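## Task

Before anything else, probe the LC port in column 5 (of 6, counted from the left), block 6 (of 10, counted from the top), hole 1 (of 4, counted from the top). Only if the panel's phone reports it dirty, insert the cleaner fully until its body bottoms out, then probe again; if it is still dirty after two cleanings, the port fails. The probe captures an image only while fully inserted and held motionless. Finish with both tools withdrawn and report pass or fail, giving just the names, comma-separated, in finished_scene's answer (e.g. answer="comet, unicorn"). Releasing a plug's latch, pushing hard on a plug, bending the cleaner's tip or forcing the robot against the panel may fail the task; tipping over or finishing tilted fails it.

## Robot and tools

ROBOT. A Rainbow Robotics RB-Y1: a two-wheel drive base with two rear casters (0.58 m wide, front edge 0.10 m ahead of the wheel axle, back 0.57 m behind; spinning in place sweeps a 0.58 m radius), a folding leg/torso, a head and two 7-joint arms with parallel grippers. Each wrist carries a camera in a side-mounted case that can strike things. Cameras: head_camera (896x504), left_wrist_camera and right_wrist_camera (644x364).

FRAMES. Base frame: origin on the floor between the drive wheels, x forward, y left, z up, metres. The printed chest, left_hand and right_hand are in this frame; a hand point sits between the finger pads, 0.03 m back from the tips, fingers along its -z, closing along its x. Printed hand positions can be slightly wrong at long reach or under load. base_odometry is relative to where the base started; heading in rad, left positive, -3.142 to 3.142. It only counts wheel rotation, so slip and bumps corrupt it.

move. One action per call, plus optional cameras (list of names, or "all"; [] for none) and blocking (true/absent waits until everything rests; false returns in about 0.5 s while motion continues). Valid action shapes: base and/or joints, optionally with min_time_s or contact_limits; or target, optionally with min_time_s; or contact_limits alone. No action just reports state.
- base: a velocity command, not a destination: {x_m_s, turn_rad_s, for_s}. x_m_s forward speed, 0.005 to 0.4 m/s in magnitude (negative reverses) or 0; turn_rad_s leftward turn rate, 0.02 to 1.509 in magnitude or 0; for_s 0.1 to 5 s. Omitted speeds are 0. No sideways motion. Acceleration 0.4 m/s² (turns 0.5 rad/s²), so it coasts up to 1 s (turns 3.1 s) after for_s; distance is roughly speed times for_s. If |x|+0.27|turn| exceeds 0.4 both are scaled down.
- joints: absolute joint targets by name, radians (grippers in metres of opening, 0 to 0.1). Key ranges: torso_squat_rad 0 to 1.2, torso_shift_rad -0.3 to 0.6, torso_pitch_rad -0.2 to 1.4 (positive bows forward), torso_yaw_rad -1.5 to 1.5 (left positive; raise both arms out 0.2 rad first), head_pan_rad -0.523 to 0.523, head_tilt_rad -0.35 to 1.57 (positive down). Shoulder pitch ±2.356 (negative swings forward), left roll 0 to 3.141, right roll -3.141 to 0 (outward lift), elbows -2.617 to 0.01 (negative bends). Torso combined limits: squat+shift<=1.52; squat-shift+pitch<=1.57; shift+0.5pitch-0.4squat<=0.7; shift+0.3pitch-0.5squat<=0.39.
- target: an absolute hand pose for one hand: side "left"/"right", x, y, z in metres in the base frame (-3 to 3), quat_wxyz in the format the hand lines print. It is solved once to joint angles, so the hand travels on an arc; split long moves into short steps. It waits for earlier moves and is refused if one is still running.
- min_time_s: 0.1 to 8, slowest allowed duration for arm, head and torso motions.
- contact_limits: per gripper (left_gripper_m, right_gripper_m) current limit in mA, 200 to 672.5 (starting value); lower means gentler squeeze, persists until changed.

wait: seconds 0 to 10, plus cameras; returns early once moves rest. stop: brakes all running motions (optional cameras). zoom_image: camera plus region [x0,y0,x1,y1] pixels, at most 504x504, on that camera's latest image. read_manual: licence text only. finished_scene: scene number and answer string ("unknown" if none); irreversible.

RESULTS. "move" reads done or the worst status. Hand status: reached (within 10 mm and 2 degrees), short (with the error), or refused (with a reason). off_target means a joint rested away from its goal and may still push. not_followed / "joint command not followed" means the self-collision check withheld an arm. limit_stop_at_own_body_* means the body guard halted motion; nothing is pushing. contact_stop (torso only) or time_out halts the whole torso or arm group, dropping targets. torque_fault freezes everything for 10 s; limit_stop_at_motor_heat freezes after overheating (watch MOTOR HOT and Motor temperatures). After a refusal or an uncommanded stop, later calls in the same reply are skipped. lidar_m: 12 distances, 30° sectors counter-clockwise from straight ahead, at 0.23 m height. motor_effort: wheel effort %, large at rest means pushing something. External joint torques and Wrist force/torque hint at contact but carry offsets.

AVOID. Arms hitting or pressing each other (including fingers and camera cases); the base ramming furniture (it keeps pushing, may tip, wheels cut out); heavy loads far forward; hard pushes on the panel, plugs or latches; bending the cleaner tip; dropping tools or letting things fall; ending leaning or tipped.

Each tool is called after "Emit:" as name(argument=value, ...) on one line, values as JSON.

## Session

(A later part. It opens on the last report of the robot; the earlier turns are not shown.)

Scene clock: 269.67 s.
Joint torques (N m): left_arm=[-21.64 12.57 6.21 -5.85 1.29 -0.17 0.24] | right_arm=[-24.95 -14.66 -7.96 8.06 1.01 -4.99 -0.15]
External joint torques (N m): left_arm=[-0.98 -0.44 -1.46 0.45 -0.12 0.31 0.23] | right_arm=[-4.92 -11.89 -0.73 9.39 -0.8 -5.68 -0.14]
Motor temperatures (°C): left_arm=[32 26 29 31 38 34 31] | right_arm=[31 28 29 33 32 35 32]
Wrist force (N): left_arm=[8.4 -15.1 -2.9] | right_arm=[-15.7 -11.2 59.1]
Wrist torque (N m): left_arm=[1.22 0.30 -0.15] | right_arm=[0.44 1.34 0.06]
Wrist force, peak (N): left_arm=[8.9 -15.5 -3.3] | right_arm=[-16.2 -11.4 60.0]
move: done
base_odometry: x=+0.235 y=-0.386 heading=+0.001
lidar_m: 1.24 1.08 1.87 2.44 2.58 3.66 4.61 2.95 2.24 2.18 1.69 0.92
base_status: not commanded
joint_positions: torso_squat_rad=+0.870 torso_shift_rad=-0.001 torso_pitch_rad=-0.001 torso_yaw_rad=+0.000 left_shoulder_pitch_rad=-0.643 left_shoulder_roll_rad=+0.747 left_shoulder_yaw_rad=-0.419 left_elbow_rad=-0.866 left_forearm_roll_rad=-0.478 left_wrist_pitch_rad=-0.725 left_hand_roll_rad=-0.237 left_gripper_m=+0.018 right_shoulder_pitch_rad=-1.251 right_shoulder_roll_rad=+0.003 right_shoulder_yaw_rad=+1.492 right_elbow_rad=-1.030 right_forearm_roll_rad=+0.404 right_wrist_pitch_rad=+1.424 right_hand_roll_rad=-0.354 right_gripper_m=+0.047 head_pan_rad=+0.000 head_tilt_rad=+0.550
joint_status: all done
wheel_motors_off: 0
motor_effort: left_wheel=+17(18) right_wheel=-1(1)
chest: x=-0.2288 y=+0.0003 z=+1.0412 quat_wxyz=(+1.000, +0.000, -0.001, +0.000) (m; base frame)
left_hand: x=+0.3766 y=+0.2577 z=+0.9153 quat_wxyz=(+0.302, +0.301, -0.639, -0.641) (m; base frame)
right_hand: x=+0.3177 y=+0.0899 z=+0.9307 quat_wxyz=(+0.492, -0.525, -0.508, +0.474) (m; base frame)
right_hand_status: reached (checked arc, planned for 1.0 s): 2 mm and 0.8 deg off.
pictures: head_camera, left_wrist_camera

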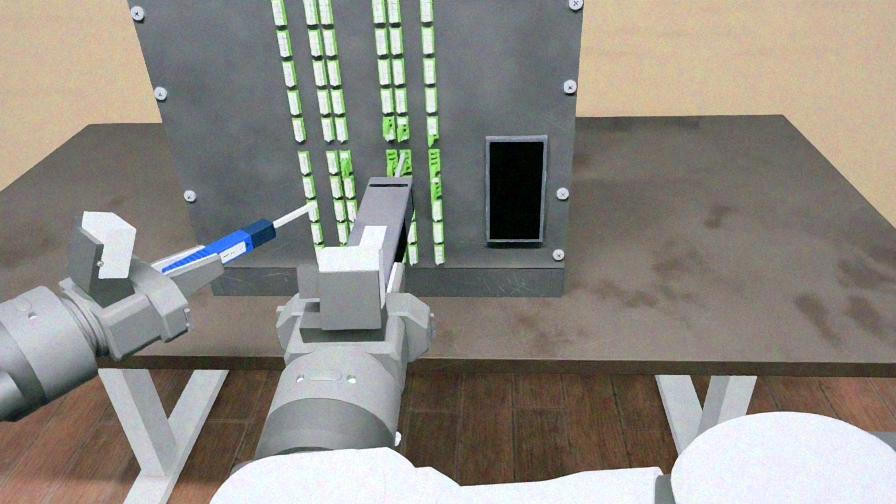

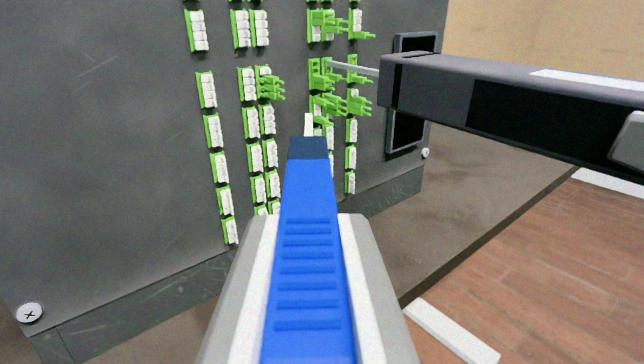

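Emit:
move(target={"side":"right","x":0.3175,"y":0.0865,"z":0.9345,"quat_wxyz":[0.4972,-0.5264,-0.5019,0.4739]}, min_time_s=1.0, cameras=[])

Emit:
move(target={"side":"right","x":0.3175,"y":0.0845,"z":0.9345,"quat_wxyz":[0.4972,-0.5264,-0.5019,0.4739]}, min_time_s=1.0, cameras=[])

Emit:
move(target={"side":"right","x":0.3175,"y":0.0845,"z":0.9345,"quat_wxyz":[0.4947,-0.5237,-0.5045,0.4765]}, min_time_s=1.0, cameras=["head_camera","left_wrist_camera"])

Scene clock: 275.93 s.
Joint torques (N m): left_arm=[-21.74 11.99 6.13 -5.65 1.33 -0.33 0.19] | right_arm=[-23.48 -11.13 -9.96 3.03 1.49 -0.26 0.41]
External joint torques (N m): left_arm=[-1.09 -1.02 -1.54 0.65 -0.09 0.16 0.18] | right_arm=[-3.44 -8.28 -2.58 4.46 -0.35 -0.92 0.41]
Motor temperatures (°C): left_arm=[32 26 29 31 38 34 31] | right_arm=[31 28 29 33 31 35 32]
Wrist force (N): left_arm=[8.5 -15.0 -3.4] | right_arm=[-6.2 -1.0 25.2]
Wrist torque (N m): left_arm=[1.26 0.30 -0.14] | right_arm=[0.27 -0.63 0.00]
Wrist force, peak (N): left_arm=[8.8 -15.6 -2.7] | right_arm=[-15.2 -11.1 59.8]
move: done
base_odometry: x=+0.235 y=-0.386 heading=+0.002
lidar_m: 1.24 1.09 1.86 2.45 2.59 3.67 4.61 2.95 2.24 2.17 1.70 0.92
base_status: not commanded
joint_positions: torso_squat_rad=+0.870 torso_shift_rad=+0.000 torso_pitch_rad=-0.001 torso_yaw_rad=+0.000 left_shoulder_pitch_rad=-0.643 left_shoulder_roll_rad=+0.747 left_shoulder_yaw_rad=-0.419 left_elbow_rad=-0.866 left_forearm_roll_rad=-0.478 left_wrist_pitch_rad=-0.725 left_hand_roll_rad=-0.237 left_gripper_m=+0.018 right_shoulder_pitch_rad=-1.256 right_shoulder_roll_rad=-0.008 right_shoulder_yaw_rad=+1.479 right_elbow_rad=-1.057 right_forearm_roll_rad=+0.389 right_wrist_pitch_rad=+1.441 right_hand_roll_rad=-0.333 right_gripper_m=+0.047 head_pan_rad=+0.000 head_tilt_rad=+0.550
joint_status: all done
wheel_motors_off: 0
motor_effort: left_wheel=+18(18) right_wheel=-1(1)
chest: x=-0.2285 y=+0.0003 z=+1.0413 quat_wxyz=(+1.000, +0.000, +0.000, +0.000) (m; base frame)
left_hand: x=+0.3769 y=+0.2578 z=+0.9150 quat_wxyz=(+0.302, +0.301, -0.639, -0.641) (m; base frame)
right_hand: x=+0.3168 y=+0.0880 z=+0.9337 quat_wxyz=(+0.497, -0.525, -0.502, +0.475) (m; base frame)
right_hand_status: reached (checked arc, planned for 1.0 s): 2 mm and 0.2 deg off.
pictures: none
No camera images: "cameras" was empty.

Scene clock: 277.27 s.
Joint torques (N m): left_arm=[-21.99 12.11 5.67 -5.58 1.35 -0.19 0.23] | right_arm=[-20.91 -11.08 -8.04 2.83 1.62 1.08 0.42]
External joint torques (N m): left_arm=[-1.35 -0.89 -1.99 0.72 -0.07 0.29 0.22] | right_arm=[-0.84 -8.18 -0.56 4.27 -0.22 0.44 0.42]
Motor temperatures (°C): left_arm=[32 26 29 31 38 34 31] | right_arm=[31 28 29 33 31 35 32]
Wrist force (N): left_arm=[8.1 -15.2 -2.6] | right_arm=[-3.0 -0.2 17.4]
Wrist torque (N m): left_arm=[1.27 0.29 -0.15] | right_arm=[0.21 -1.47 0.03]
Wrist force, peak (N): left_arm=[8.9 -15.9 -2.7] | right_arm=[-5.8 -0.6 26.0]
move: done
base_odometry: x=+0.235 y=-0.386 heading=+0.002
lidar_m: 1.24 1.08 1.87 2.45 2.59 3.69 4.61 2.96 2.23 2.18 1.69 0.94
base_status: not commanded
joint_positions: torso_squat_rad=+0.870 torso_shift_rad=+0.000 torso_pitch_rad=-0.001 torso_yaw_rad=+0.000 left_shoulder_pitch_rad=-0.643 left_shoulder_roll_rad=+0.747 left_shoulder_yaw_rad=-0.419 left_elbow_rad=-0.866 left_forearm_roll_rad=-0.478 left_wrist_pitch_rad=-0.725 left_hand_roll_rad=-0.237 left_gripper_m=+0.018 right_shoulder_pitch_rad=-1.254 right_shoulder_roll_rad=-0.017 right_shoulder_yaw_rad=+1.479 right_elbow_rad=-1.072 right_forearm_roll_rad=+0.390 right_wrist_pitch_rad=+1.446 right_hand_roll_rad=-0.331 right_gripper_m=+0.047 head_pan_rad=+0.000 head_tilt_rad=+0.550
joint_status: all done
wheel_motors_off: 0
motor_effort: left_wheel=+17(18) right_wheel=-1(1)
chest: x=-0.2284 y=+0.0003 z=+1.0413 quat_wxyz=(+1.000, +0.000, +0.000, +0.000) (m; base frame)
left_hand: x=+0.3770 y=+0.2578 z=+0.9149 quat_wxyz=(+0.302, +0.301, -0.639, -0.641) (m; base frame)
right_hand: x=+0.3167 y=+0.0861 z=+0.9343 quat_wxyz=(+0.497, -0.525, -0.503, +0.474) (m; base frame)
right_hand_status: reached (checked arc, planned for 1.0 s): 2 mm and 0.2 deg off.
pictures: none
No camera images: "cameras" was empty.

Scene clock: 278.60 s.
Joint torques (N m): left_arm=[-21.74 12.12 6.11 -5.61 1.37 -0.32 0.2] | right_arm=[-22.96 -9.66 -7.81 1.69 2.4 -1.84 -0.26]
External joint torques (N m): left_arm=[-1.1 -0.89 -1.56 0.69 -0.05 0.17 0.19] | right_arm=[-2.87 -6.72 -0.22 3.14 0.56 -2.49 -0.26]
Motor temperatures (°C): left_arm=[32 26 29 31 38 34 31] | right_arm=[31 28 29 33 31 35 32]
Wrist force (N): left_arm=[8.4 -15.4 -2.1] | right_arm=[-8.6 -0.2 24.3]
Wrist torque (N m): left_arm=[1.32 0.37 -0.15] | right_arm=[0.18 -0.04 0.11]
Wrist force, peak (N): left_arm=[8.2 -15.7 -2.7] | right_arm=[-8.5 0.1 25.3]
move: done
base_odometry: x=+0.235 y=-0.386 heading=+0.002
lidar_m: 1.23 1.09 1.88 2.45 2.60 3.67 4.61 2.95 2.24 2.17 1.69 0.92
base_status: not commanded
joint_positions: torso_squat_rad=+0.870 torso_shift_rad=+0.000 torso_pitch_rad=-0.001 torso_yaw_rad=+0.000 left_shoulder_pitch_rad=-0.643 left_shoulder_roll_rad=+0.747 left_shoulder_yaw_rad=-0.419 left_elbow_rad=-0.866 left_forearm_roll_rad=-0.478 left_wrist_pitch_rad=-0.725 left_hand_roll_rad=-0.237 left_gripper_m=+0.018 right_shoulder_pitch_rad=-1.253 right_shoulder_roll_rad=-0.028 right_shoulder_yaw_rad=+1.482 right_elbow_rad=-1.088 right_forearm_roll_rad=+0.392 right_wrist_pitch_rad=+1.443 right_hand_roll_rad=-0.332 right_gripper_m=+0.047 head_pan_rad=+0.000 head_tilt_rad=+0.550
joint_status: all done
wheel_motors_off: 0
motor_effort: left_wheel=+18(19) right_wheel=-1(1)
chest: x=-0.2284 y=+0.0003 z=+1.0413 quat_wxyz=(+1.000, +0.000, +0.000, +0.000) (m; base frame)
left_hand: x=+0.3770 y=+0.2578 z=+0.9149 quat_wxyz=(+0.302, +0.301, -0.639, -0.641) (m; base frame)
right_hand: x=+0.3167 y=+0.0855 z=+0.9342 quat_wxyz=(+0.495, -0.523, -0.505, +0.477) (m; base frame)
right_hand_status: reached (checked arc, planned for 1.0 s): 1 mm and 0.1 deg off.
pictures: head_camera, left_wrist_camera

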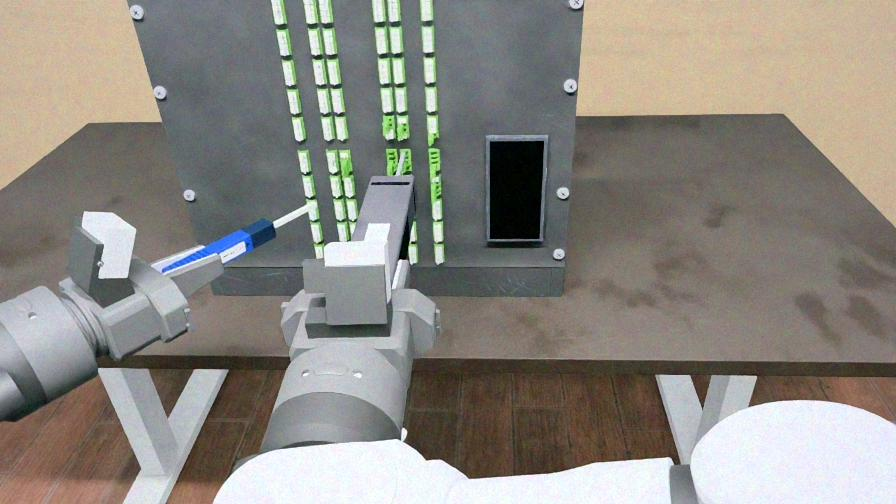

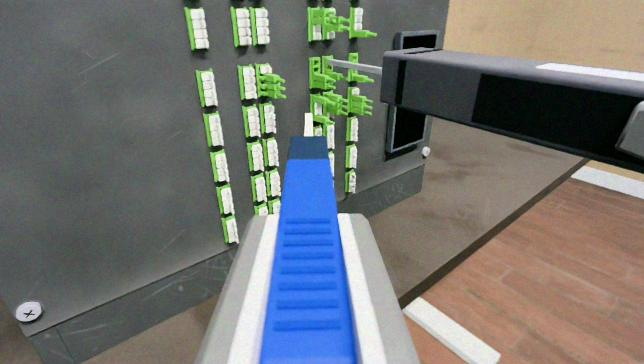

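Emit:
move(target={"side":"right","x":0.3195,"y":0.0842,"z":0.9347,"quat_wxyz":[0.4972,-0.5264,-0.5019,0.4739]}, min_time_s=1.0, cameras=["left_wrist_camera"])

Emit:
zoom_image(camera="left_wrist_camera", region=[320, 40, 420, 110])

Emit:
move(target={"side":"right","x":0.3215,"y":0.0836,"z":0.9349,"quat_wxyz":[0.4972,-0.5264,-0.5019,0.4739]}, min_time_s=1.0, cameras=["head_camera","left_wrist_camera"])

Emit:
zoom_image(camera="left_wrist_camera", region=[320, 40, 420, 110])

Scene clock: 281.83 s.
Joint torques (N m): left_arm=[-21.86 11.97 6.02 -5.66 1.35 -0.24 0.2] | right_arm=[-24.4 -13.23 -11.39 6.88 1.35 -1.01 -0.34]
External joint torques (N m): left_arm=[-1.21 -1.04 -1.64 0.64 -0.07 0.25 0.19] | right_arm=[-4.29 -10.31 -3.94 8.31 -0.48 -1.66 -0.33]
Motor temperatures (°C): left_arm=[32 26 29 31 38 34 31] | right_arm=[31 28 29 33 31 35 32]
Wrist force (N): left_arm=[8.4 -15.0 -2.8] | right_arm=[-7.3 -2.5 37.6]
Wrist torque (N m): left_arm=[1.25 0.35 -0.19] | right_arm=[0.21 -0.52 0.12]
Wrist force, peak (N): left_arm=[9.0 -15.7 -3.5] | right_arm=[-6.7 -2.6 40.0]
move: done
base_odometry: x=+0.235 y=-0.386 heading=+0.002
lidar_m: 1.21 1.08 1.86 2.45 2.59 3.67 4.59 2.96 2.24 2.17 1.68 0.93
base_status: not commanded
joint_positions: torso_squat_rad=+0.870 torso_shift_rad=+0.000 torso_pitch_rad=-0.001 torso_yaw_rad=+0.000 left_shoulder_pitch_rad=-0.643 left_shoulder_roll_rad=+0.747 left_shoulder_yaw_rad=-0.419 left_elbow_rad=-0.866 left_forearm_roll_rad=-0.478 left_wrist_pitch_rad=-0.725 left_hand_roll_rad=-0.237 left_gripper_m=+0.018 right_shoulder_pitch_rad=-1.255 right_shoulder_roll_rad=-0.017 right_shoulder_yaw_rad=+1.479 right_elbow_rad=-1.067 right_forearm_roll_rad=+0.389 right_wrist_pitch_rad=+1.440 right_hand_roll_rad=-0.332 right_gripper_m=+0.047 head_pan_rad=+0.000 head_tilt_rad=+0.550
joint_status: all done
wheel_motors_off: 0
motor_effort: left_wheel=+17(18) right_wheel=-1(1)
chest: x=-0.2285 y=+0.0003 z=+1.0413 quat_wxyz=(+1.000, +0.000, +0.000, +0.000) (m; base frame)
left_hand: x=+0.3769 y=+0.2578 z=+0.9150 quat_wxyz=(+0.302, +0.301, -0.639, -0.641) (m; base frame)
right_hand: x=+0.3179 y=+0.0861 z=+0.9341 quat_wxyz=(+0.497, -0.525, -0.503, +0.475) (m; base frame)
right_hand_status: reached (checked arc, planned for 1.0 s): 3 mm and 0.3 deg off.
pictures: left_wrist_camera

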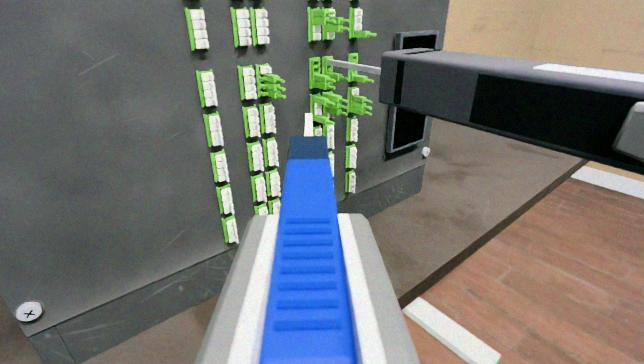

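Scaled by 5.040 from the camera's 644x364 image, which has a finer 1265x715 frame.

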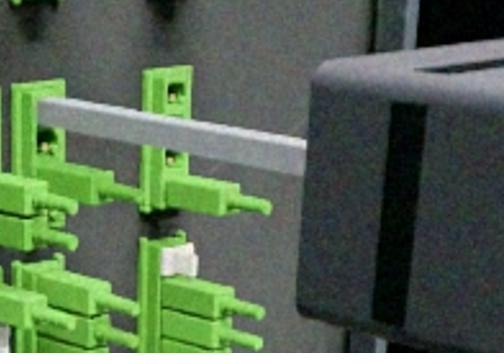

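Scene clock: 283.17 s.
Joint torques (N m): left_arm=[-21.73 12.01 5.86 -5.7 1.41 -0.24 0.17] | right_arm=[-26.18 -16.72 -11.64 9.82 1.4 -2.72 -0.27]
External joint torques (N m): left_arm=[-1.08 -1 -1.81 0.59 -0.01 0.24 0.15] | right_arm=[-6.03 -13.76 -4.22 11.22 -0.43 -3.38 -0.26]
Motor temperatures (°C): left_arm=[32 26 29 31 38 34 31] | right_arm=[31 28 29 33 31 35 32]
Wrist force (N): left_arm=[8.3 -14.8 -3.0] | right_arm=[-10.2 -3.3 55.8]
Wrist torque (N m): left_arm=[1.24 0.31 -0.15] | right_arm=[0.15 0.31 0.13]
Wrist force, peak (N): left_arm=[8.5 -16.3 -2.5] | right_arm=[-10.2 -3.6 56.2]
move: done
base_odometry: x=+0.235 y=-0.386 heading=+0.002
lidar_m: 1.24 1.08 1.87 2.45 2.57 3.67 4.61 2.94 2.22 2.17 1.67 0.92
base_status: not commanded
joint_positions: torso_squat_rad=+0.870 torso_shift_rad=-0.001 torso_pitch_rad=-0.001 torso_yaw_rad=+0.000 left_shoulder_pitch_rad=-0.643 left_shoulder_roll_rad=+0.747 left_shoulder_yaw_rad=-0.419 left_elbow_rad=-0.866 left_forearm_roll_rad=-0.478 left_wrist_pitch_rad=-0.725 left_hand_roll_rad=-0.237 left_gripper_m=+0.018 right_shoulder_pitch_rad=-1.256 right_shoulder_roll_rad=-0.016 right_shoulder_yaw_rad=+1.478 right_elbow_rad=-1.059 right_forearm_roll_rad=+0.388 right_wrist_pitch_rad=+1.432 right_hand_roll_rad=-0.334 right_gripper_m=+0.047 head_pan_rad=+0.000 head_tilt_rad=+0.550
joint_status: all done
wheel_motors_off: 0
motor_effort: left_wheel=+16(18) right_wheel=-1(1)
chest: x=-0.2287 y=+0.0003 z=+1.0412 quat_wxyz=(+1.000, +0.000, -0.001, +0.000) (m; base frame)
left_hand: x=+0.3767 y=+0.2578 z=+0.9152 quat_wxyz=(+0.302, +0.301, -0.639, -0.641) (m; base frame)
right_hand: x=+0.3193 y=+0.0860 z=+0.9341 quat_wxyz=(+0.497, -0.524, -0.503, +0.475) (m; base frame)
right_hand_status: reached (checked arc, planned for 1.0 s): 3 mm and 0.3 deg off.
pictures: head_camera, left_wrist_camera

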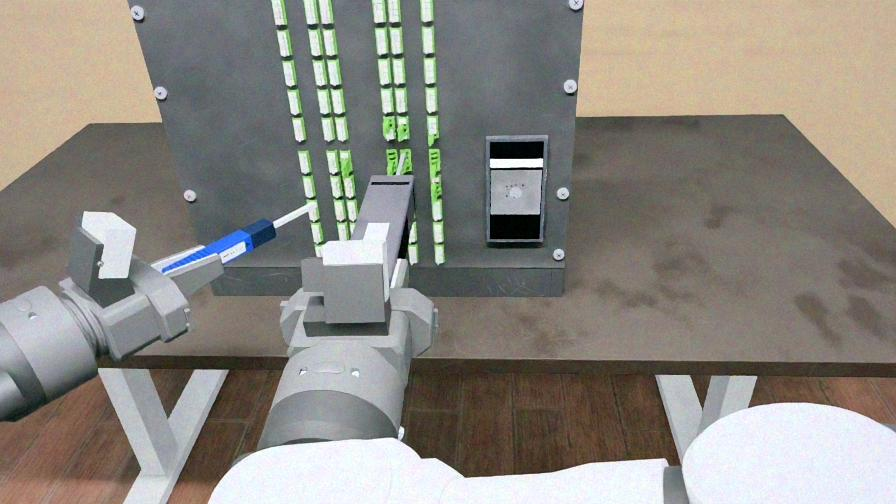

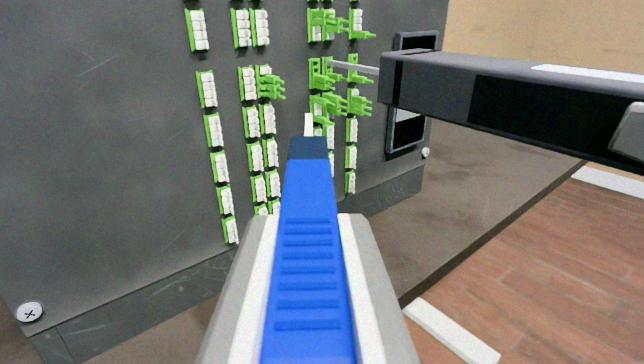

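Scaled by 5.040 from the camera's 644x364 image, which has a finer 1265x715 frame.

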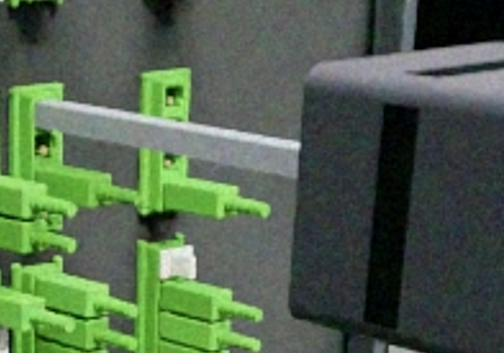

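The phone shows a picture.

Emit:
zoom_image(camera="head_camera", region=[480, 130, 560, 250])

Emit:
zoom_image(camera="head_camera", region=[486, 150, 546, 220])

Scaled by 4.200 from the camera's 896x504 image, which has a finer 1280x720 frame.

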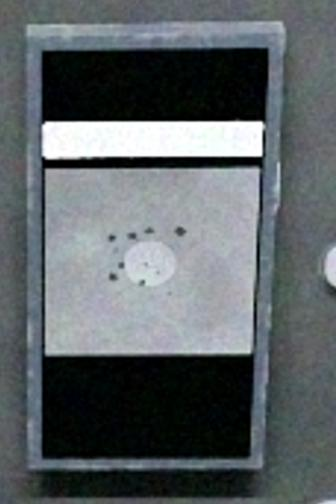

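Scaled by 7.200 from the camera's 896x504 image, which has a finer 1280x720 frame.

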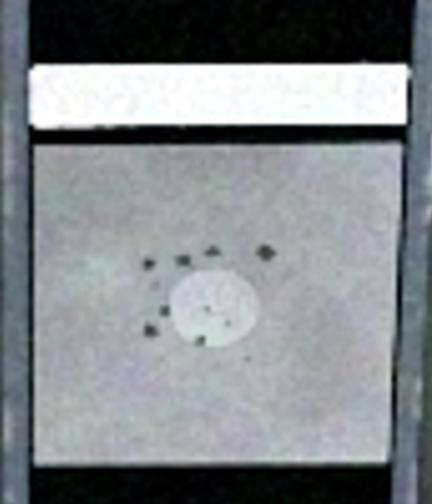

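Emit:
wait(seconds=0.5, cameras=["head_camera","right_wrist_camera"])

Emit:
zoom_image(camera="right_wrist_camera", region=[420, 75, 530, 225])

Emit:
zoom_image(camera="head_camera", region=[486, 150, 546, 175])

Scene clock: 285.10 s.
Joint torques (N m): left_arm=[-21.85 12.25 6.17 -5.66 1.46 -0.28 0.26] | right_arm=[-26.51 -16.89 -11.81 9.61 1.47 -2.81 -0.25]
External joint torques (N m): left_arm=[-1.2 -0.76 -1.5 0.63 0.05 0.2 0.24] | right_arm=[-6.35 -13.94 -4.39 11.01 -0.36 -3.46 -0.24]
Motor temperatures (°C): left_arm=[32 26 29 31 38 34 31] | right_arm=[31 28 29 33 31 35 32]
Wrist force (N): left_arm=[8.9 -15.2 -2.5] | right_arm=[-10.4 -3.7 55.2]
Wrist torque (N m): left_arm=[1.26 0.35 -0.17] | right_arm=[0.16 0.29 0.14]
Wrist force, peak (N): left_arm=[9.1 -15.4 -2.9] | right_arm=[-10.0 -3.9 55.8]
base_odometry: x=+0.235 y=-0.386 heading=+0.002
lidar_m: 1.24 1.08 1.87 2.45 2.59 3.67 4.61 2.95 2.25 2.17 1.68 0.92
base_status: not commanded
joint_positions: torso_squat_rad=+0.870 torso_shift_rad=-0.001 torso_pitch_rad=-0.001 torso_yaw_rad=+0.000 left_shoulder_pitch_rad=-0.643 left_shoulder_roll_rad=+0.747 left_shoulder_yaw_rad=-0.419 left_elbow_rad=-0.866 left_forearm_roll_rad=-0.478 left_wrist_pitch_rad=-0.725 left_hand_roll_rad=-0.237 left_gripper_m=+0.018 right_shoulder_pitch_rad=-1.256 right_shoulder_roll_rad=-0.016 right_shoulder_yaw_rad=+1.478 right_elbow_rad=-1.059 right_forearm_roll_rad=+0.388 right_wrist_pitch_rad=+1.432 right_hand_roll_rad=-0.334 right_gripper_m=+0.047 head_pan_rad=+0.000 head_tilt_rad=+0.550
joint_status: all done
wheel_motors_off: 0
motor_effort: left_wheel=+17(18) right_wheel=-1(1)
chest: x=-0.2287 y=+0.0003 z=+1.0412 quat_wxyz=(+1.000, +0.000, -0.001, +0.000) (m; base frame)
left_hand: x=+0.3767 y=+0.2578 z=+0.9152 quat_wxyz=(+0.302, +0.301, -0.639, -0.641) (m; base frame)
right_hand: x=+0.3193 y=+0.0860 z=+0.9341 quat_wxyz=(+0.497, -0.524, -0.503, +0.475) (m; base frame)
right_hand_status: reached (checked arc, planned for 1.0 s): 3 mm and 0.3 deg off.
wait: 0.50 s; at rest from the start
pictures: head_camera, right_wrist_camera

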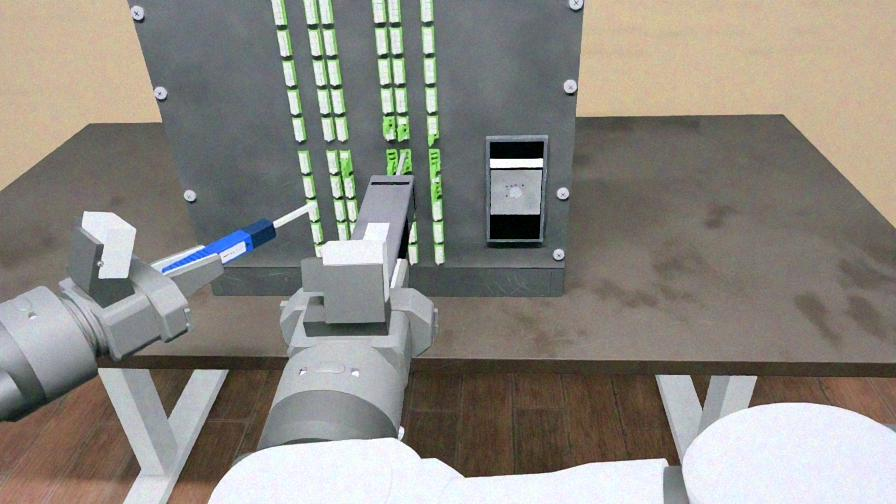

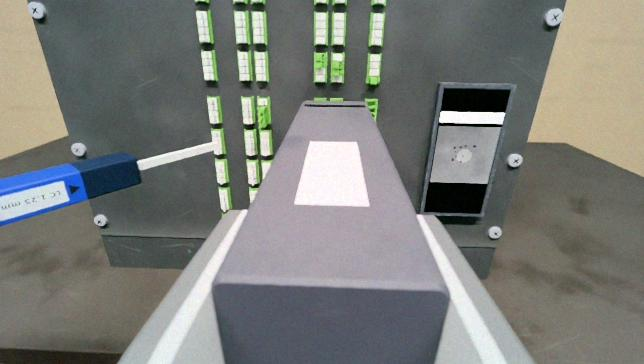

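Scaled by 3.360 from the camera's 644x364 image, which has a finer 1265x715 frame.

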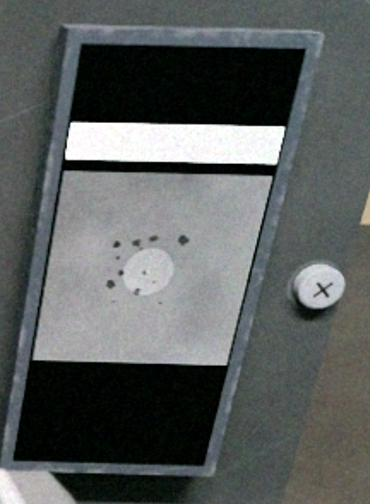

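Scaled by 8.400 from the camera's 896x504 image, which has a finer 1280x720 frame.

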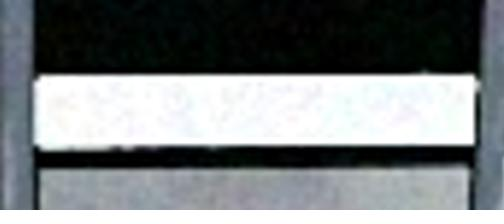

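Emit:
move(target={"side":"right","x":0.312,"y":0.0868,"z":0.9345,"quat_wxyz":[0.4972,-0.5264,-0.5019,0.4739]}, min_time_s=1.5, cameras=["left_wrist_camera"])

Emit:
move(target={"side":"right","x":0.305,"y":0.0872,"z":0.9345,"quat_wxyz":[0.4972,-0.5264,-0.5019,0.4739]}, min_time_s=1.5, cameras=["left_wrist_camera","right_wrist_camera"])

Scene clock: 288.43 s.
Joint torques (N m): left_arm=[-21.82 11.91 6.18 -5.67 1.29 -0.14 0.13] | right_arm=[-18.89 -2.08 -6.28 -1.88 1.69 1.4 0.28]
External joint torques (N m): left_arm=[-1.2 -1.1 -1.48 0.62 -0.13 0.35 0.12] | right_arm=[1.03 0.7 1.24 -0.38 -0.15 0.76 0.29]
Motor temperatures (°C): left_arm=[32 26 29 31 38 34 31] | right_arm=[31 28 29 33 31 35 32]
Wrist force (N): left_arm=[8.0 -14.6 -3.1] | right_arm=[-3.2 1.6 -2.5]
Wrist torque (N m): left_arm=[1.16 0.30 -0.19] | right_arm=[-0.07 -1.65 0.09]
Wrist force, peak (N): left_arm=[9.0 -15.5 -2.5] | right_arm=[-10.7 -3.6 55.9]
move: done
base_odometry: x=+0.235 y=-0.386 heading=+0.001
lidar_m: 1.24 1.10 1.85 2.45 2.60 3.67 4.61 2.94 2.23 2.17 1.69 0.92
base_status: not commanded
joint_positions: torso_squat_rad=+0.870 torso_shift_rad=+0.000 torso_pitch_rad=+0.000 torso_yaw_rad=+0.000 left_shoulder_pitch_rad=-0.643 left_shoulder_roll_rad=+0.747 left_shoulder_yaw_rad=-0.419 left_elbow_rad=-0.866 left_forearm_roll_rad=-0.478 left_wrist_pitch_rad=-0.725 left_hand_roll_rad=-0.237 left_gripper_m=+0.018 right_shoulder_pitch_rad=-1.252 right_shoulder_roll_rad=-0.016 right_shoulder_yaw_rad=+1.480 right_elbow_rad=-1.086 right_forearm_roll_rad=+0.391 right_wrist_pitch_rad=+1.464 right_hand_roll_rad=-0.326 right_gripper_m=+0.047 head_pan_rad=+0.000 head_tilt_rad=+0.550
joint_status: all done
wheel_motors_off: 0
motor_effort: left_wheel=+10(18) right_wheel=-5(5)
chest: x=-0.2279 y=+0.0003 z=+1.0413 quat_wxyz=(+1.000, +0.000, +0.000, +0.000) (m; base frame)
left_hand: x=+0.3773 y=+0.2578 z=+0.9145 quat_wxyz=(+0.302, +0.301, -0.639, -0.641) (m; base frame)
right_hand: x=+0.3131 y=+0.0870 z=+0.9342 quat_wxyz=(+0.497, -0.526, -0.502, +0.474) (m; base frame)
right_hand_status: reached (checked arc, planned for 1.5 s): 1 mm and 0.0 deg off.
pictures: left_wrist_camera

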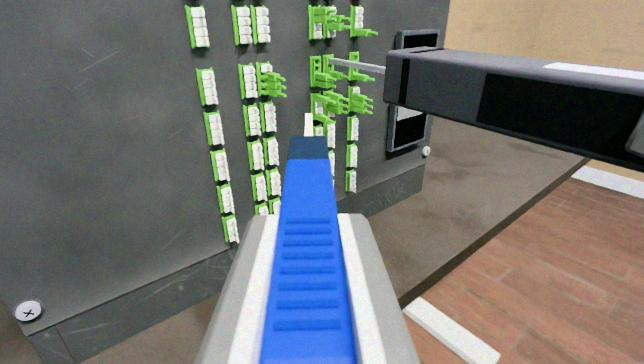

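Scene clock: 290.27 s.
Joint torques (N m): left_arm=[-21.88 12.26 6.08 -5.54 1.39 -0.14 0.27] | right_arm=[-20.53 -4.08 -6.47 -1.71 2.48 1.02 0.28]
External joint torques (N m): left_arm=[-1.25 -0.75 -1.59 0.76 -0.03 0.34 0.25] | right_arm=[-0.84 -1.45 1.23 -0.08 0.62 0.4 0.29]
Motor temperatures (°C): left_arm=[32 26 29 31 38 34 31] | right_arm=[31 28 29 33 31 34 32]
Wrist force (N): left_arm=[8.0 -15.2 -2.0] | right_arm=[-4.1 2.5 0.7]
Wrist torque (N m): left_arm=[1.26 0.28 -0.16] | right_arm=[0.33 -1.39 0.11]
Wrist force, peak (N): left_arm=[9.4 -15.3 -2.5] | right_arm=[-7.3 1.9 0.1]
move: done
base_odometry: x=+0.235 y=-0.386 heading=+0.001
lidar_m: 1.23 1.08 1.87 2.45 2.59 3.68 4.61 2.94 2.24 2.17 1.68 0.93
base_status: not commanded
joint_positions: torso_squat_rad=+0.870 torso_shift_rad=+0.000 torso_pitch_rad=+0.000 torso_yaw_rad=+0.000 left_shoulder_pitch_rad=-0.643 left_shoulder_roll_rad=+0.747 left_shoulder_yaw_rad=-0.419 left_elbow_rad=-0.866 left_forearm_roll_rad=-0.478 left_wrist_pitch_rad=-0.725 left_hand_roll_rad=-0.237 left_gripper_m=+0.018 right_shoulder_pitch_rad=-1.247 right_shoulder_roll_rad=-0.023 right_shoulder_yaw_rad=+1.484 right_elbow_rad=-1.127 right_forearm_roll_rad=+0.394 right_wrist_pitch_rad=+1.496 right_hand_roll_rad=-0.316 right_gripper_m=+0.047 head_pan_rad=+0.000 head_tilt_rad=+0.550
joint_status: all done
wheel_motors_off: 0
motor_effort: left_wheel=+9(11) right_wheel=-5(5)
chest: x=-0.2279 y=+0.0003 z=+1.0413 quat_wxyz=(+1.000, +0.000, +0.000, +0.000) (m; base frame)
left_hand: x=+0.3773 y=+0.2578 z=+0.9145 quat_wxyz=(+0.302, +0.301, -0.639, -0.641) (m; base frame)
right_hand: x=+0.3053 y=+0.0876 z=+0.9345 quat_wxyz=(+0.497, -0.526, -0.502, +0.473) (m; base frame)
right_hand_status: reached (checked arc, planned for 1.5 s): 0 mm and 0.0 deg off.
pictures: left_wrist_camera, right_wrist_camera

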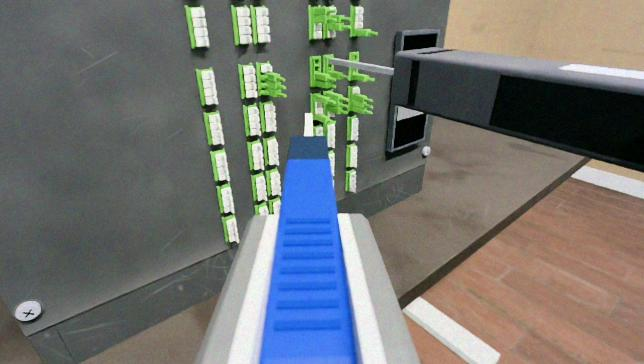

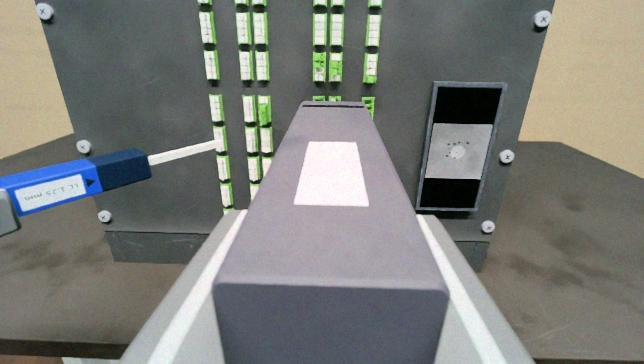

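Emit:
move(target={"side":"right","x":0.29,"y":0.088,"z":0.9347,"quat_wxyz":[0.4972,-0.5264,-0.5019,0.4739]}, min_time_s=1.5, cameras=["left_wrist_camera"])

Emit:
move(target={"side":"right","x":0.24,"y":0.07,"z":0.94,"quat_wxyz":[0.4972,-0.5264,-0.5019,0.4739]}, min_time_s=1.5, cameras=["left_wrist_camera"])

Emit:
move(target={"side":"right","x":0.22,"y":-0.18,"z":0.96,"quat_wxyz":[0.4972,-0.5264,-0.5019,0.4739]}, min_time_s=2, cameras=["head_camera"])

Emit:
move(target={"side":"right","x":0.24,"y":-0.21,"z":0.965,"quat_wxyz":[0.0493,-0.705,0.0493,0.7057]}, min_time_s=3, cameras=["head_camera","right_wrist_camera"])

Scene clock: 299.93 s.
Joint torques (N m): left_arm=[-21.79 12 5.74 -5.81 1.32 -0.28 0.34] | right_arm=[-21 -3.42 -7.35 -2.49 3.04 0.52 0.29]
External joint torques (N m): left_arm=[-1.17 -1.01 -1.92 0.48 -0.09 0.21 0.32] | right_arm=[-1.79 -1.09 0.66 -0.64 1.16 -0.06 0.3]
Motor temperatures (°C): left_arm=[32 26 29 31 38 34 31] | right_arm=[31 27 29 33 31 34 32]
Wrist force (N): left_arm=[7.9 -15.0 -2.8] | right_arm=[-5.4 3.8 1.6]
Wrist torque (N m): left_arm=[1.21 0.23 -0.16] | right_arm=[0.47 -1.01 0.10]
Wrist force, peak (N): left_arm=[9.3 -15.5 -3.1] | right_arm=[-6.1 3.7 0.8]
move: done
base_odometry: x=+0.235 y=-0.386 heading=+0.001
lidar_m: 1.24 1.08 1.87 2.46 2.58 3.66 4.61 2.97 2.24 2.17 1.68 0.92
base_status: not commanded
joint_positions: torso_squat_rad=+0.870 torso_shift_rad=+0.000 torso_pitch_rad=+0.000 torso_yaw_rad=+0.000 left_shoulder_pitch_rad=-0.643 left_shoulder_roll_rad=+0.747 left_shoulder_yaw_rad=-0.419 left_elbow_rad=-0.866 left_forearm_roll_rad=-0.478 left_wrist_pitch_rad=-0.725 left_hand_roll_rad=-0.237 left_gripper_m=+0.018 right_shoulder_pitch_rad=-1.235 right_shoulder_roll_rad=-0.035 right_shoulder_yaw_rad=+1.491 right_elbow_rad=-1.203 right_forearm_roll_rad=+0.401 right_wrist_pitch_rad=+1.557 right_hand_roll_rad=-0.298 right_gripper_m=+0.047 head_pan_rad=+0.000 head_tilt_rad=+0.550
joint_status: all done
wheel_motors_off: 0
motor_effort: left_wheel=+10(11) right_wheel=-5(5)
chest: x=-0.2279 y=+0.0003 z=+1.0413 quat_wxyz=(+1.000, +0.000, +0.000, +0.000) (m; base frame)
left_hand: x=+0.3773 y=+0.2578 z=+0.9145 quat_wxyz=(+0.302, +0.301, -0.639, -0.641) (m; base frame)
right_hand: x=+0.2899 y=+0.0881 z=+0.9346 quat_wxyz=(+0.497, -0.526, -0.502, +0.474) (m; base frame)
right_hand_status: reached (checked arc, planned for 1.5 s): 0 mm and 0.0 deg off.
pictures: left_wrist_camera

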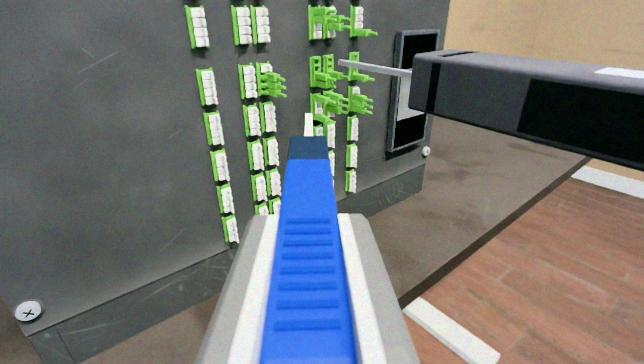

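Scene clock: 301.77 s.
Joint torques (N m): left_arm=[-21.72 12.33 6.01 -5.63 1.32 -0.28 0.16] | right_arm=[-19.42 -2.45 -8.24 -3.3 2.99 0.23 0.14]
External joint torques (N m): left_arm=[-1.1 -0.68 -1.65 0.67 -0.1 0.21 0.14] | right_arm=[-1.66 -0.73 0.59 -0.7 1.09 -0.24 0.14]
Motor temperatures (°C): left_arm=[32 26 29 31 38 34 31] | right_arm=[30 27 29 33 31 34 32]
Wrist force (N): left_arm=[7.9 -15.1 -2.5] | right_arm=[-5.6 3.2 0.8]
Wrist torque (N m): left_arm=[1.26 0.21 -0.14] | right_arm=[0.53 -1.02 0.13]
Wrist force, peak (N): left_arm=[8.5 -15.7 -2.9] | right_arm=[-6.3 3.9 1.1]
move: done
base_odometry: x=+0.235 y=-0.386 heading=+0.001
lidar_m: 1.24 1.09 1.86 2.45 2.58 3.67 4.61 2.95 2.24 2.18 1.68 0.92
base_status: not commanded
joint_positions: torso_squat_rad=+0.870 torso_shift_rad=+0.000 torso_pitch_rad=+0.000 torso_yaw_rad=+0.000 left_shoulder_pitch_rad=-0.643 left_shoulder_roll_rad=+0.747 left_shoulder_yaw_rad=-0.419 left_elbow_rad=-0.866 left_forearm_roll_rad=-0.478 left_wrist_pitch_rad=-0.725 left_hand_roll_rad=-0.237 left_gripper_m=+0.018 right_shoulder_pitch_rad=-1.191 right_shoulder_roll_rad=-0.118 right_shoulder_yaw_rad=+1.522 right_elbow_rad=-1.500 right_forearm_roll_rad=+0.439 right_wrist_pitch_rad=+1.766 right_hand_roll_rad=-0.237 right_gripper_m=+0.047 head_pan_rad=+0.000 head_tilt_rad=+0.550
joint_status: all done
wheel_motors_off: 0
motor_effort: left_wheel=+11(11) right_wheel=-5(5)
chest: x=-0.2279 y=+0.0003 z=+1.0413 quat_wxyz=(+1.000, +0.000, +0.000, +0.000) (m; base frame)
left_hand: x=+0.3773 y=+0.2578 z=+0.9145 quat_wxyz=(+0.302, +0.301, -0.639, -0.641) (m; base frame)
right_hand: x=+0.2408 y=+0.0701 z=+0.9396 quat_wxyz=(+0.498, -0.528, -0.501, +0.472) (m; base frame)
right_hand_status: reached (checked arc, planned for 1.5 s): 1 mm and 0.3 deg off.
pictures: left_wrist_camera

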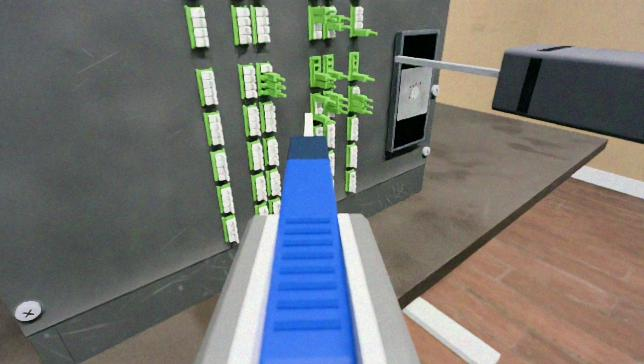

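Scene clock: 304.10 s.
Joint torques (N m): left_arm=[-21.57 12.19 6.08 -5.92 1.27 -0.29 0.16] | right_arm=[-17.44 -7.11 -8.83 -3.71 2.92 0.38 -0.29]
External joint torques (N m): left_arm=[-0.94 -0.82 -1.58 0.37 -0.15 0.19 0.14] | right_arm=[-2 0.18 -0.22 -0.49 1.09 -0.37 -0.28]
Motor temperatures (°C): left_arm=[32 26 29 31 38 34 31] | right_arm=[30 27 29 33 32 34 32]
Wrist force (N): left_arm=[8.0 -14.6 -2.8] | right_arm=[-5.1 3.5 1.0]
Wrist torque (N m): left_arm=[1.20 0.27 -0.18] | right_arm=[0.52 -0.96 0.08]
Wrist force, peak (N): left_arm=[8.9 -15.3 -3.7] | right_arm=[-5.8 3.9 1.3]
move: done
base_odometry: x=+0.235 y=-0.386 heading=+0.001
lidar_m: 1.23 1.08 1.86 2.45 2.59 3.66 4.61 2.96 2.24 2.17 1.69 0.93
base_status: not commanded
joint_positions: torso_squat_rad=+0.870 torso_shift_rad=+0.000 torso_pitch_rad=+0.000 torso_yaw_rad=+0.000 left_shoulder_pitch_rad=-0.643 left_shoulder_roll_rad=+0.747 left_shoulder_yaw_rad=-0.419 left_elbow_rad=-0.866 left_forearm_roll_rad=-0.478 left_wrist_pitch_rad=-0.725 left_hand_roll_rad=-0.237 left_gripper_m=+0.018 right_shoulder_pitch_rad=-1.051 right_shoulder_roll_rad=-1.020 right_shoulder_yaw_rad=+1.647 right_elbow_rad=-2.259 right_forearm_roll_rad=+0.598 right_wrist_pitch_rad=+1.687 right_hand_roll_rad=-0.387 right_gripper_m=+0.047 head_pan_rad=+0.000 head_tilt_rad=+0.550
joint_status: all done
wheel_motors_off: 0
motor_effort: left_wheel=+8(11) right_wheel=-5(6)
chest: x=-0.2279 y=+0.0003 z=+1.0413 quat_wxyz=(+1.000, +0.000, +0.000, +0.000) (m; base frame)
left_hand: x=+0.3773 y=+0.2578 z=+0.9145 quat_wxyz=(+0.302, +0.301, -0.639, -0.641) (m; base frame)
right_hand: x=+0.2196 y=-0.1798 z=+0.9597 quat_wxyz=(+0.499, -0.527, -0.500, +0.473) (m; base frame)
right_hand_status: reached (checked arc, planned for 2.0 s): 1 mm and 0.3 deg off.
pictures: head_camera

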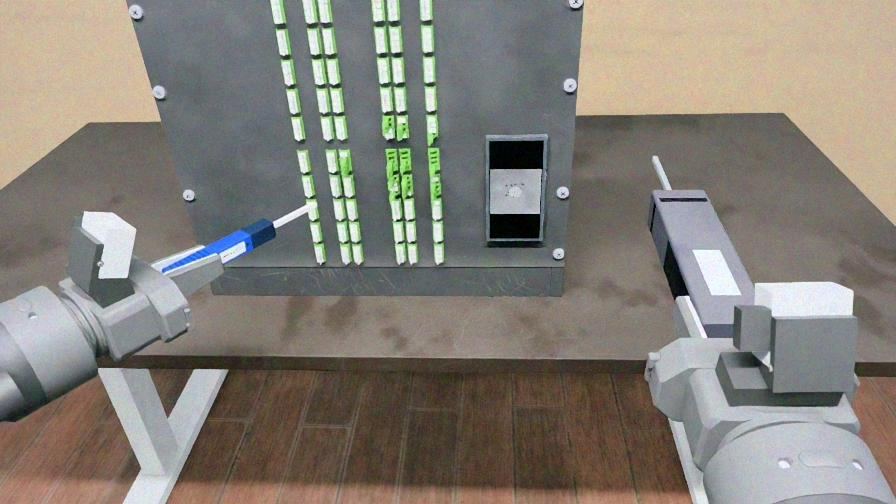

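Scene clock: 307.43 s.
Joint torques (N m): left_arm=[-22.04 11.96 6.17 -5.7 1.28 -0.29 0.11] | right_arm=[-20.01 -7.29 -7.29 -0.42 2.23 1.37 0.15]
External joint torques (N m): left_arm=[-1.42 -1.06 -1.49 0.59 -0.13 0.2 0.1] | right_arm=[-2.99 -0.49 0.74 0.51 0.64 0.15 0.2]
Motor temperatures (°C): left_arm=[32 26 29 31 38 34 31] | right_arm=[30 27 29 33 32 34 32]
Wrist force (N): left_arm=[8.7 -14.5 -2.4] | right_arm=[3.2 -5.0 0.7]
Wrist torque (N m): left_arm=[1.17 0.36 -0.17] | right_arm=[0.64 -0.87 0.13]
Wrist force, peak (N): left_arm=[8.6 -16.2 -3.3] | right_arm=[-5.5 3.8 1.6]
move: done
base_odometry: x=+0.235 y=-0.386 heading=+0.001
lidar_m: 1.23 1.10 1.85 2.45 2.60 3.68 4.61 2.95 2.24 2.18 1.68 0.93
base_status: not commanded
joint_positions: torso_squat_rad=+0.870 torso_shift_rad=+0.000 torso_pitch_rad=+0.000 torso_yaw_rad=+0.000 left_shoulder_pitch_rad=-0.643 left_shoulder_roll_rad=+0.747 left_shoulder_yaw_rad=-0.419 left_elbow_rad=-0.866 left_forearm_roll_rad=-0.478 left_wrist_pitch_rad=-0.725 left_hand_roll_rad=-0.237 left_gripper_m=+0.018 right_shoulder_pitch_rad=-1.423 right_shoulder_roll_rad=-1.024 right_shoulder_yaw_rad=+1.963 right_elbow_rad=-2.237 right_forearm_roll_rad=+0.297 right_wrist_pitch_rad=+1.751 right_hand_roll_rad=+0.912 right_gripper_m=+0.047 head_pan_rad=+0.000 head_tilt_rad=+0.550
joint_status: all done
wheel_motors_off: 0
motor_effort: left_wheel=+9(11) right_wheel=-5(6)
chest: x=-0.2279 y=+0.0003 z=+1.0413 quat_wxyz=(+1.000, +0.000, +0.000, +0.000) (m; base frame)
left_hand: x=+0.3773 y=+0.2578 z=+0.9145 quat_wxyz=(+0.302, +0.301, -0.639, -0.641) (m; base frame)
right_hand: x=+0.2398 y=-0.2099 z=+0.9647 quat_wxyz=(+0.049, -0.705, +0.049, +0.706) (m; base frame)
right_hand_status: reached (checked arc, planned for 3.0 s): 0 mm and 0.1 deg off.
pictures: head_camera, right_wrist_camera

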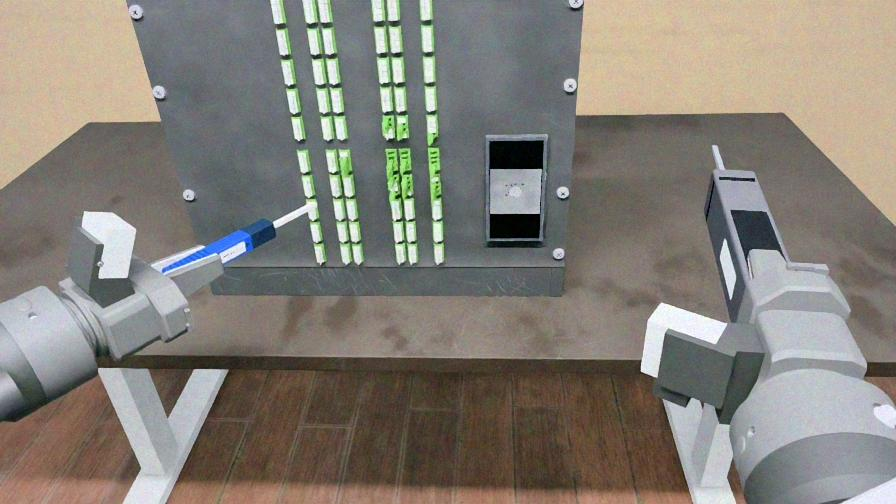

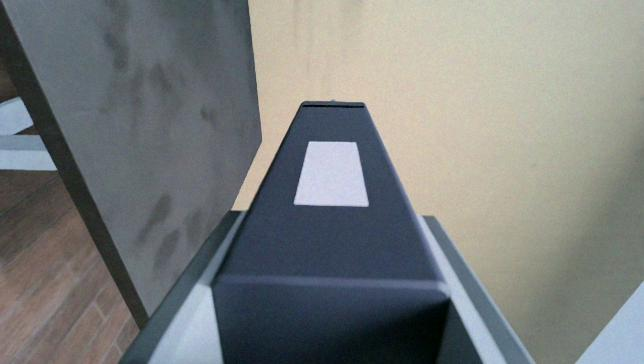

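Emit:
move(target={"side":"right","x":0.2,"y":-0.235,"z":0.9,"quat_wxyz":[0.31,-0.31,-0.6356,0.6356]}, min_time_s=3, cameras=["head_camera","right_wrist_camera"])

Emit:
move(target={"side":"right","x":0.29,"y":-0.165,"z":0.894,"quat_wxyz":[0.31,-0.31,-0.6356,0.6356]}, min_time_s=2, cameras=["head_camera","right_wrist_camera"])

Emit:
zoom_image(camera="right_wrist_camera", region=[240, 0, 400, 120])

Scene clock: 315.63 s.
Joint torques (N m): left_arm=[-21.71 12.54 6.53 -5.86 1.39 -0.22 0.28] | right_arm=[-15.11 -11.03 -9.84 -1.35 0.25 2.3 -0.14]
External joint torques (N m): left_arm=[-1.08 -0.47 -1.13 0.43 -0.03 0.26 0.27] | right_arm=[-1.85 -0.07 -2 -0.25 0.14 0.33 -0.13]
Motor temperatures (°C): left_arm=[32 26 29 31 38 34 31] | right_arm=[30 27 29 33 32 34 32]
Wrist force (N): left_arm=[8.5 -15.0 -2.6] | right_arm=[-5.0 3.0 0.4]
Wrist torque (N m): left_arm=[1.23 0.35 -0.14] | right_arm=[0.59 -0.94 0.15]
Wrist force, peak (N): left_arm=[8.8 -15.7 -2.9] | right_arm=[-6.0 4.1 1.1]
move: done
base_odometry: x=+0.235 y=-0.386 heading=+0.001
lidar_m: 1.24 1.08 1.87 2.45 2.57 3.67 4.61 2.95 2.23 2.18 1.68 0.93
base_status: not commanded
joint_positions: torso_squat_rad=+0.870 torso_shift_rad=+0.000 torso_pitch_rad=+0.000 torso_yaw_rad=+0.000 left_shoulder_pitch_rad=-0.643 left_shoulder_roll_rad=+0.747 left_shoulder_yaw_rad=-0.419 left_elbow_rad=-0.866 left_forearm_roll_rad=-0.478 left_wrist_pitch_rad=-0.725 left_hand_roll_rad=-0.237 left_gripper_m=+0.018 right_shoulder_pitch_rad=-1.003 right_shoulder_roll_rad=-1.421 right_shoulder_yaw_rad=+1.887 right_elbow_rad=-1.876 right_forearm_roll_rad=+1.654 right_wrist_pitch_rad=+0.941 right_hand_roll_rad=-1.426 right_gripper_m=+0.047 head_pan_rad=+0.000 head_tilt_rad=+0.550
joint_status: all done
wheel_motors_off: 0
motor_effort: left_wheel=+9(11) right_wheel=-5(6)
chest: x=-0.2279 y=+0.0003 z=+1.0413 quat_wxyz=(+1.000, +0.000, +0.000, +0.000) (m; base frame)
left_hand: x=+0.3773 y=+0.2578 z=+0.9145 quat_wxyz=(+0.302, +0.301, -0.639, -0.641) (m; base frame)
right_hand: x=+0.1991 y=-0.2346 z=+0.8995 quat_wxyz=(+0.312, -0.310, -0.633, +0.637) (m; base frame)
right_hand_status: reached (checked arc, planned for 3.0 s): 1 mm and 0.4 deg off.
pictures: head_camera, right_wrist_camera

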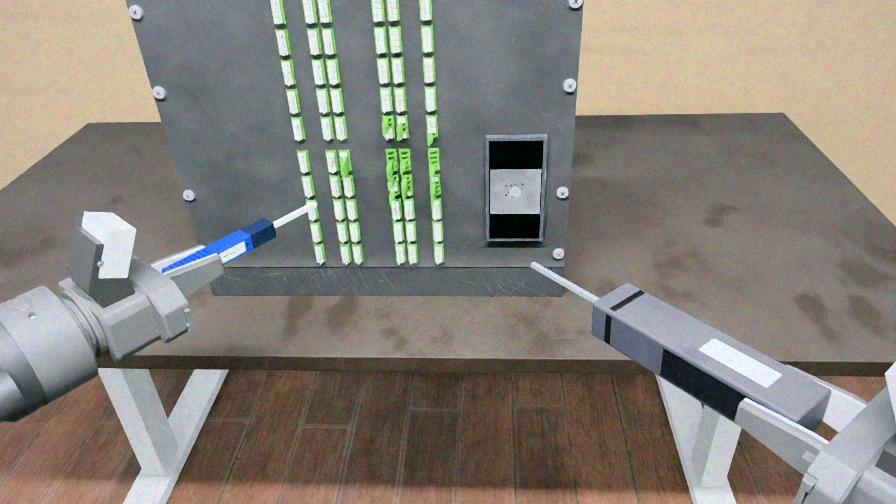

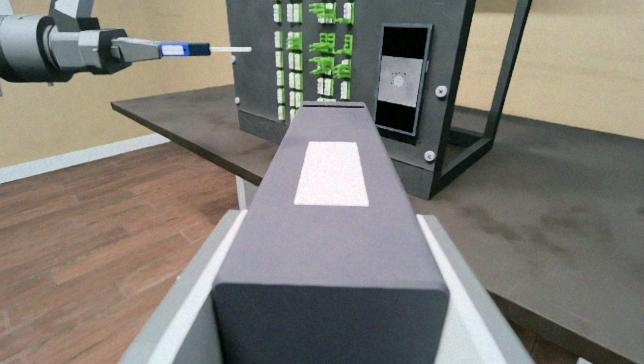

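Scene clock: 317.97 s.
Joint torques (N m): left_arm=[-21.94 11.96 6.16 -5.79 1.24 -0.26 0.2] | right_arm=[-21.05 -9.06 -11.06 0.25 0.19 2.06 0.3]
External joint torques (N m): left_arm=[-1.31 -1.05 -1.5 0.5 -0.18 0.23 0.19] | right_arm=[-2.8 0.89 -1.76 0.35 0.11 0.09 0.3]
Motor temperatures (°C): left_arm=[32 26 29 31 38 34 31] | right_arm=[30 27 29 33 31 34 32]
Wrist force (N): left_arm=[8.2 -14.9 -3.0] | right_arm=[-5.1 3.1 1.2]
Wrist torque (N m): left_arm=[1.28 0.28 -0.14] | right_arm=[0.57 -0.93 0.09]
Wrist force, peak (N): left_arm=[8.8 -15.7 -2.6] | right_arm=[-5.8 3.7 0.9]
move: done
base_odometry: x=+0.235 y=-0.386 heading=+0.001
lidar_m: 1.23 1.09 1.85 2.45 2.57 3.67 4.61 2.95 2.25 2.18 1.68 0.92
base_status: not commanded
joint_positions: torso_squat_rad=+0.870 torso_shift_rad=+0.000 torso_pitch_rad=+0.000 torso_yaw_rad=+0.000 left_shoulder_pitch_rad=-0.643 left_shoulder_roll_rad=+0.747 left_shoulder_yaw_rad=-0.419 left_elbow_rad=-0.866 left_forearm_roll_rad=-0.478 left_wrist_pitch_rad=-0.725 left_hand_roll_rad=-0.237 left_gripper_m=+0.018 right_shoulder_pitch_rad=-1.097 right_shoulder_roll_rad=-1.116 right_shoulder_yaw_rad=+1.794 right_elbow_rad=-1.608 right_forearm_roll_rad=+1.484 right_wrist_pitch_rad=+0.804 right_hand_roll_rad=-1.413 right_gripper_m=+0.047 head_pan_rad=+0.000 head_tilt_rad=+0.550
joint_status: all done
wheel_motors_off: 0
motor_effort: left_wheel=+8(10) right_wheel=-5(5)
chest: x=-0.2279 y=+0.0003 z=+1.0413 quat_wxyz=(+1.000, +0.000, +0.000, +0.000) (m; base frame)
left_hand: x=+0.3773 y=+0.2578 z=+0.9145 quat_wxyz=(+0.302, +0.301, -0.639, -0.641) (m; base frame)
right_hand: x=+0.2891 y=-0.1652 z=+0.8941 quat_wxyz=(+0.311, -0.310, -0.635, +0.636) (m; base frame)
right_hand_status: reached (checked arc, planned for 2.0 s): 1 mm and 0.2 deg off.
pictures: head_camera, right_wrist_camera

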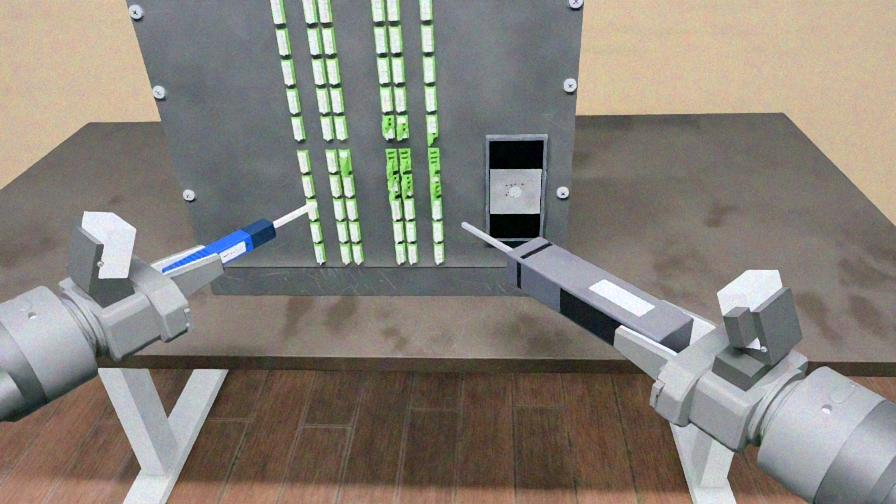

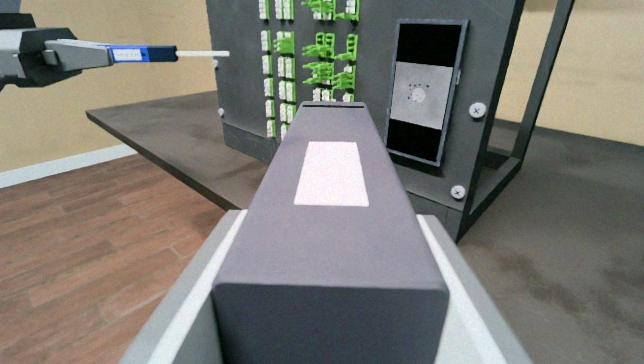

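Scaled by 3.150 from the camera's 644x364 image, which has a finer 1265x715 frame.

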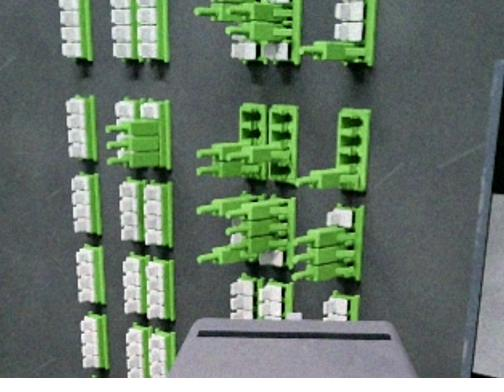

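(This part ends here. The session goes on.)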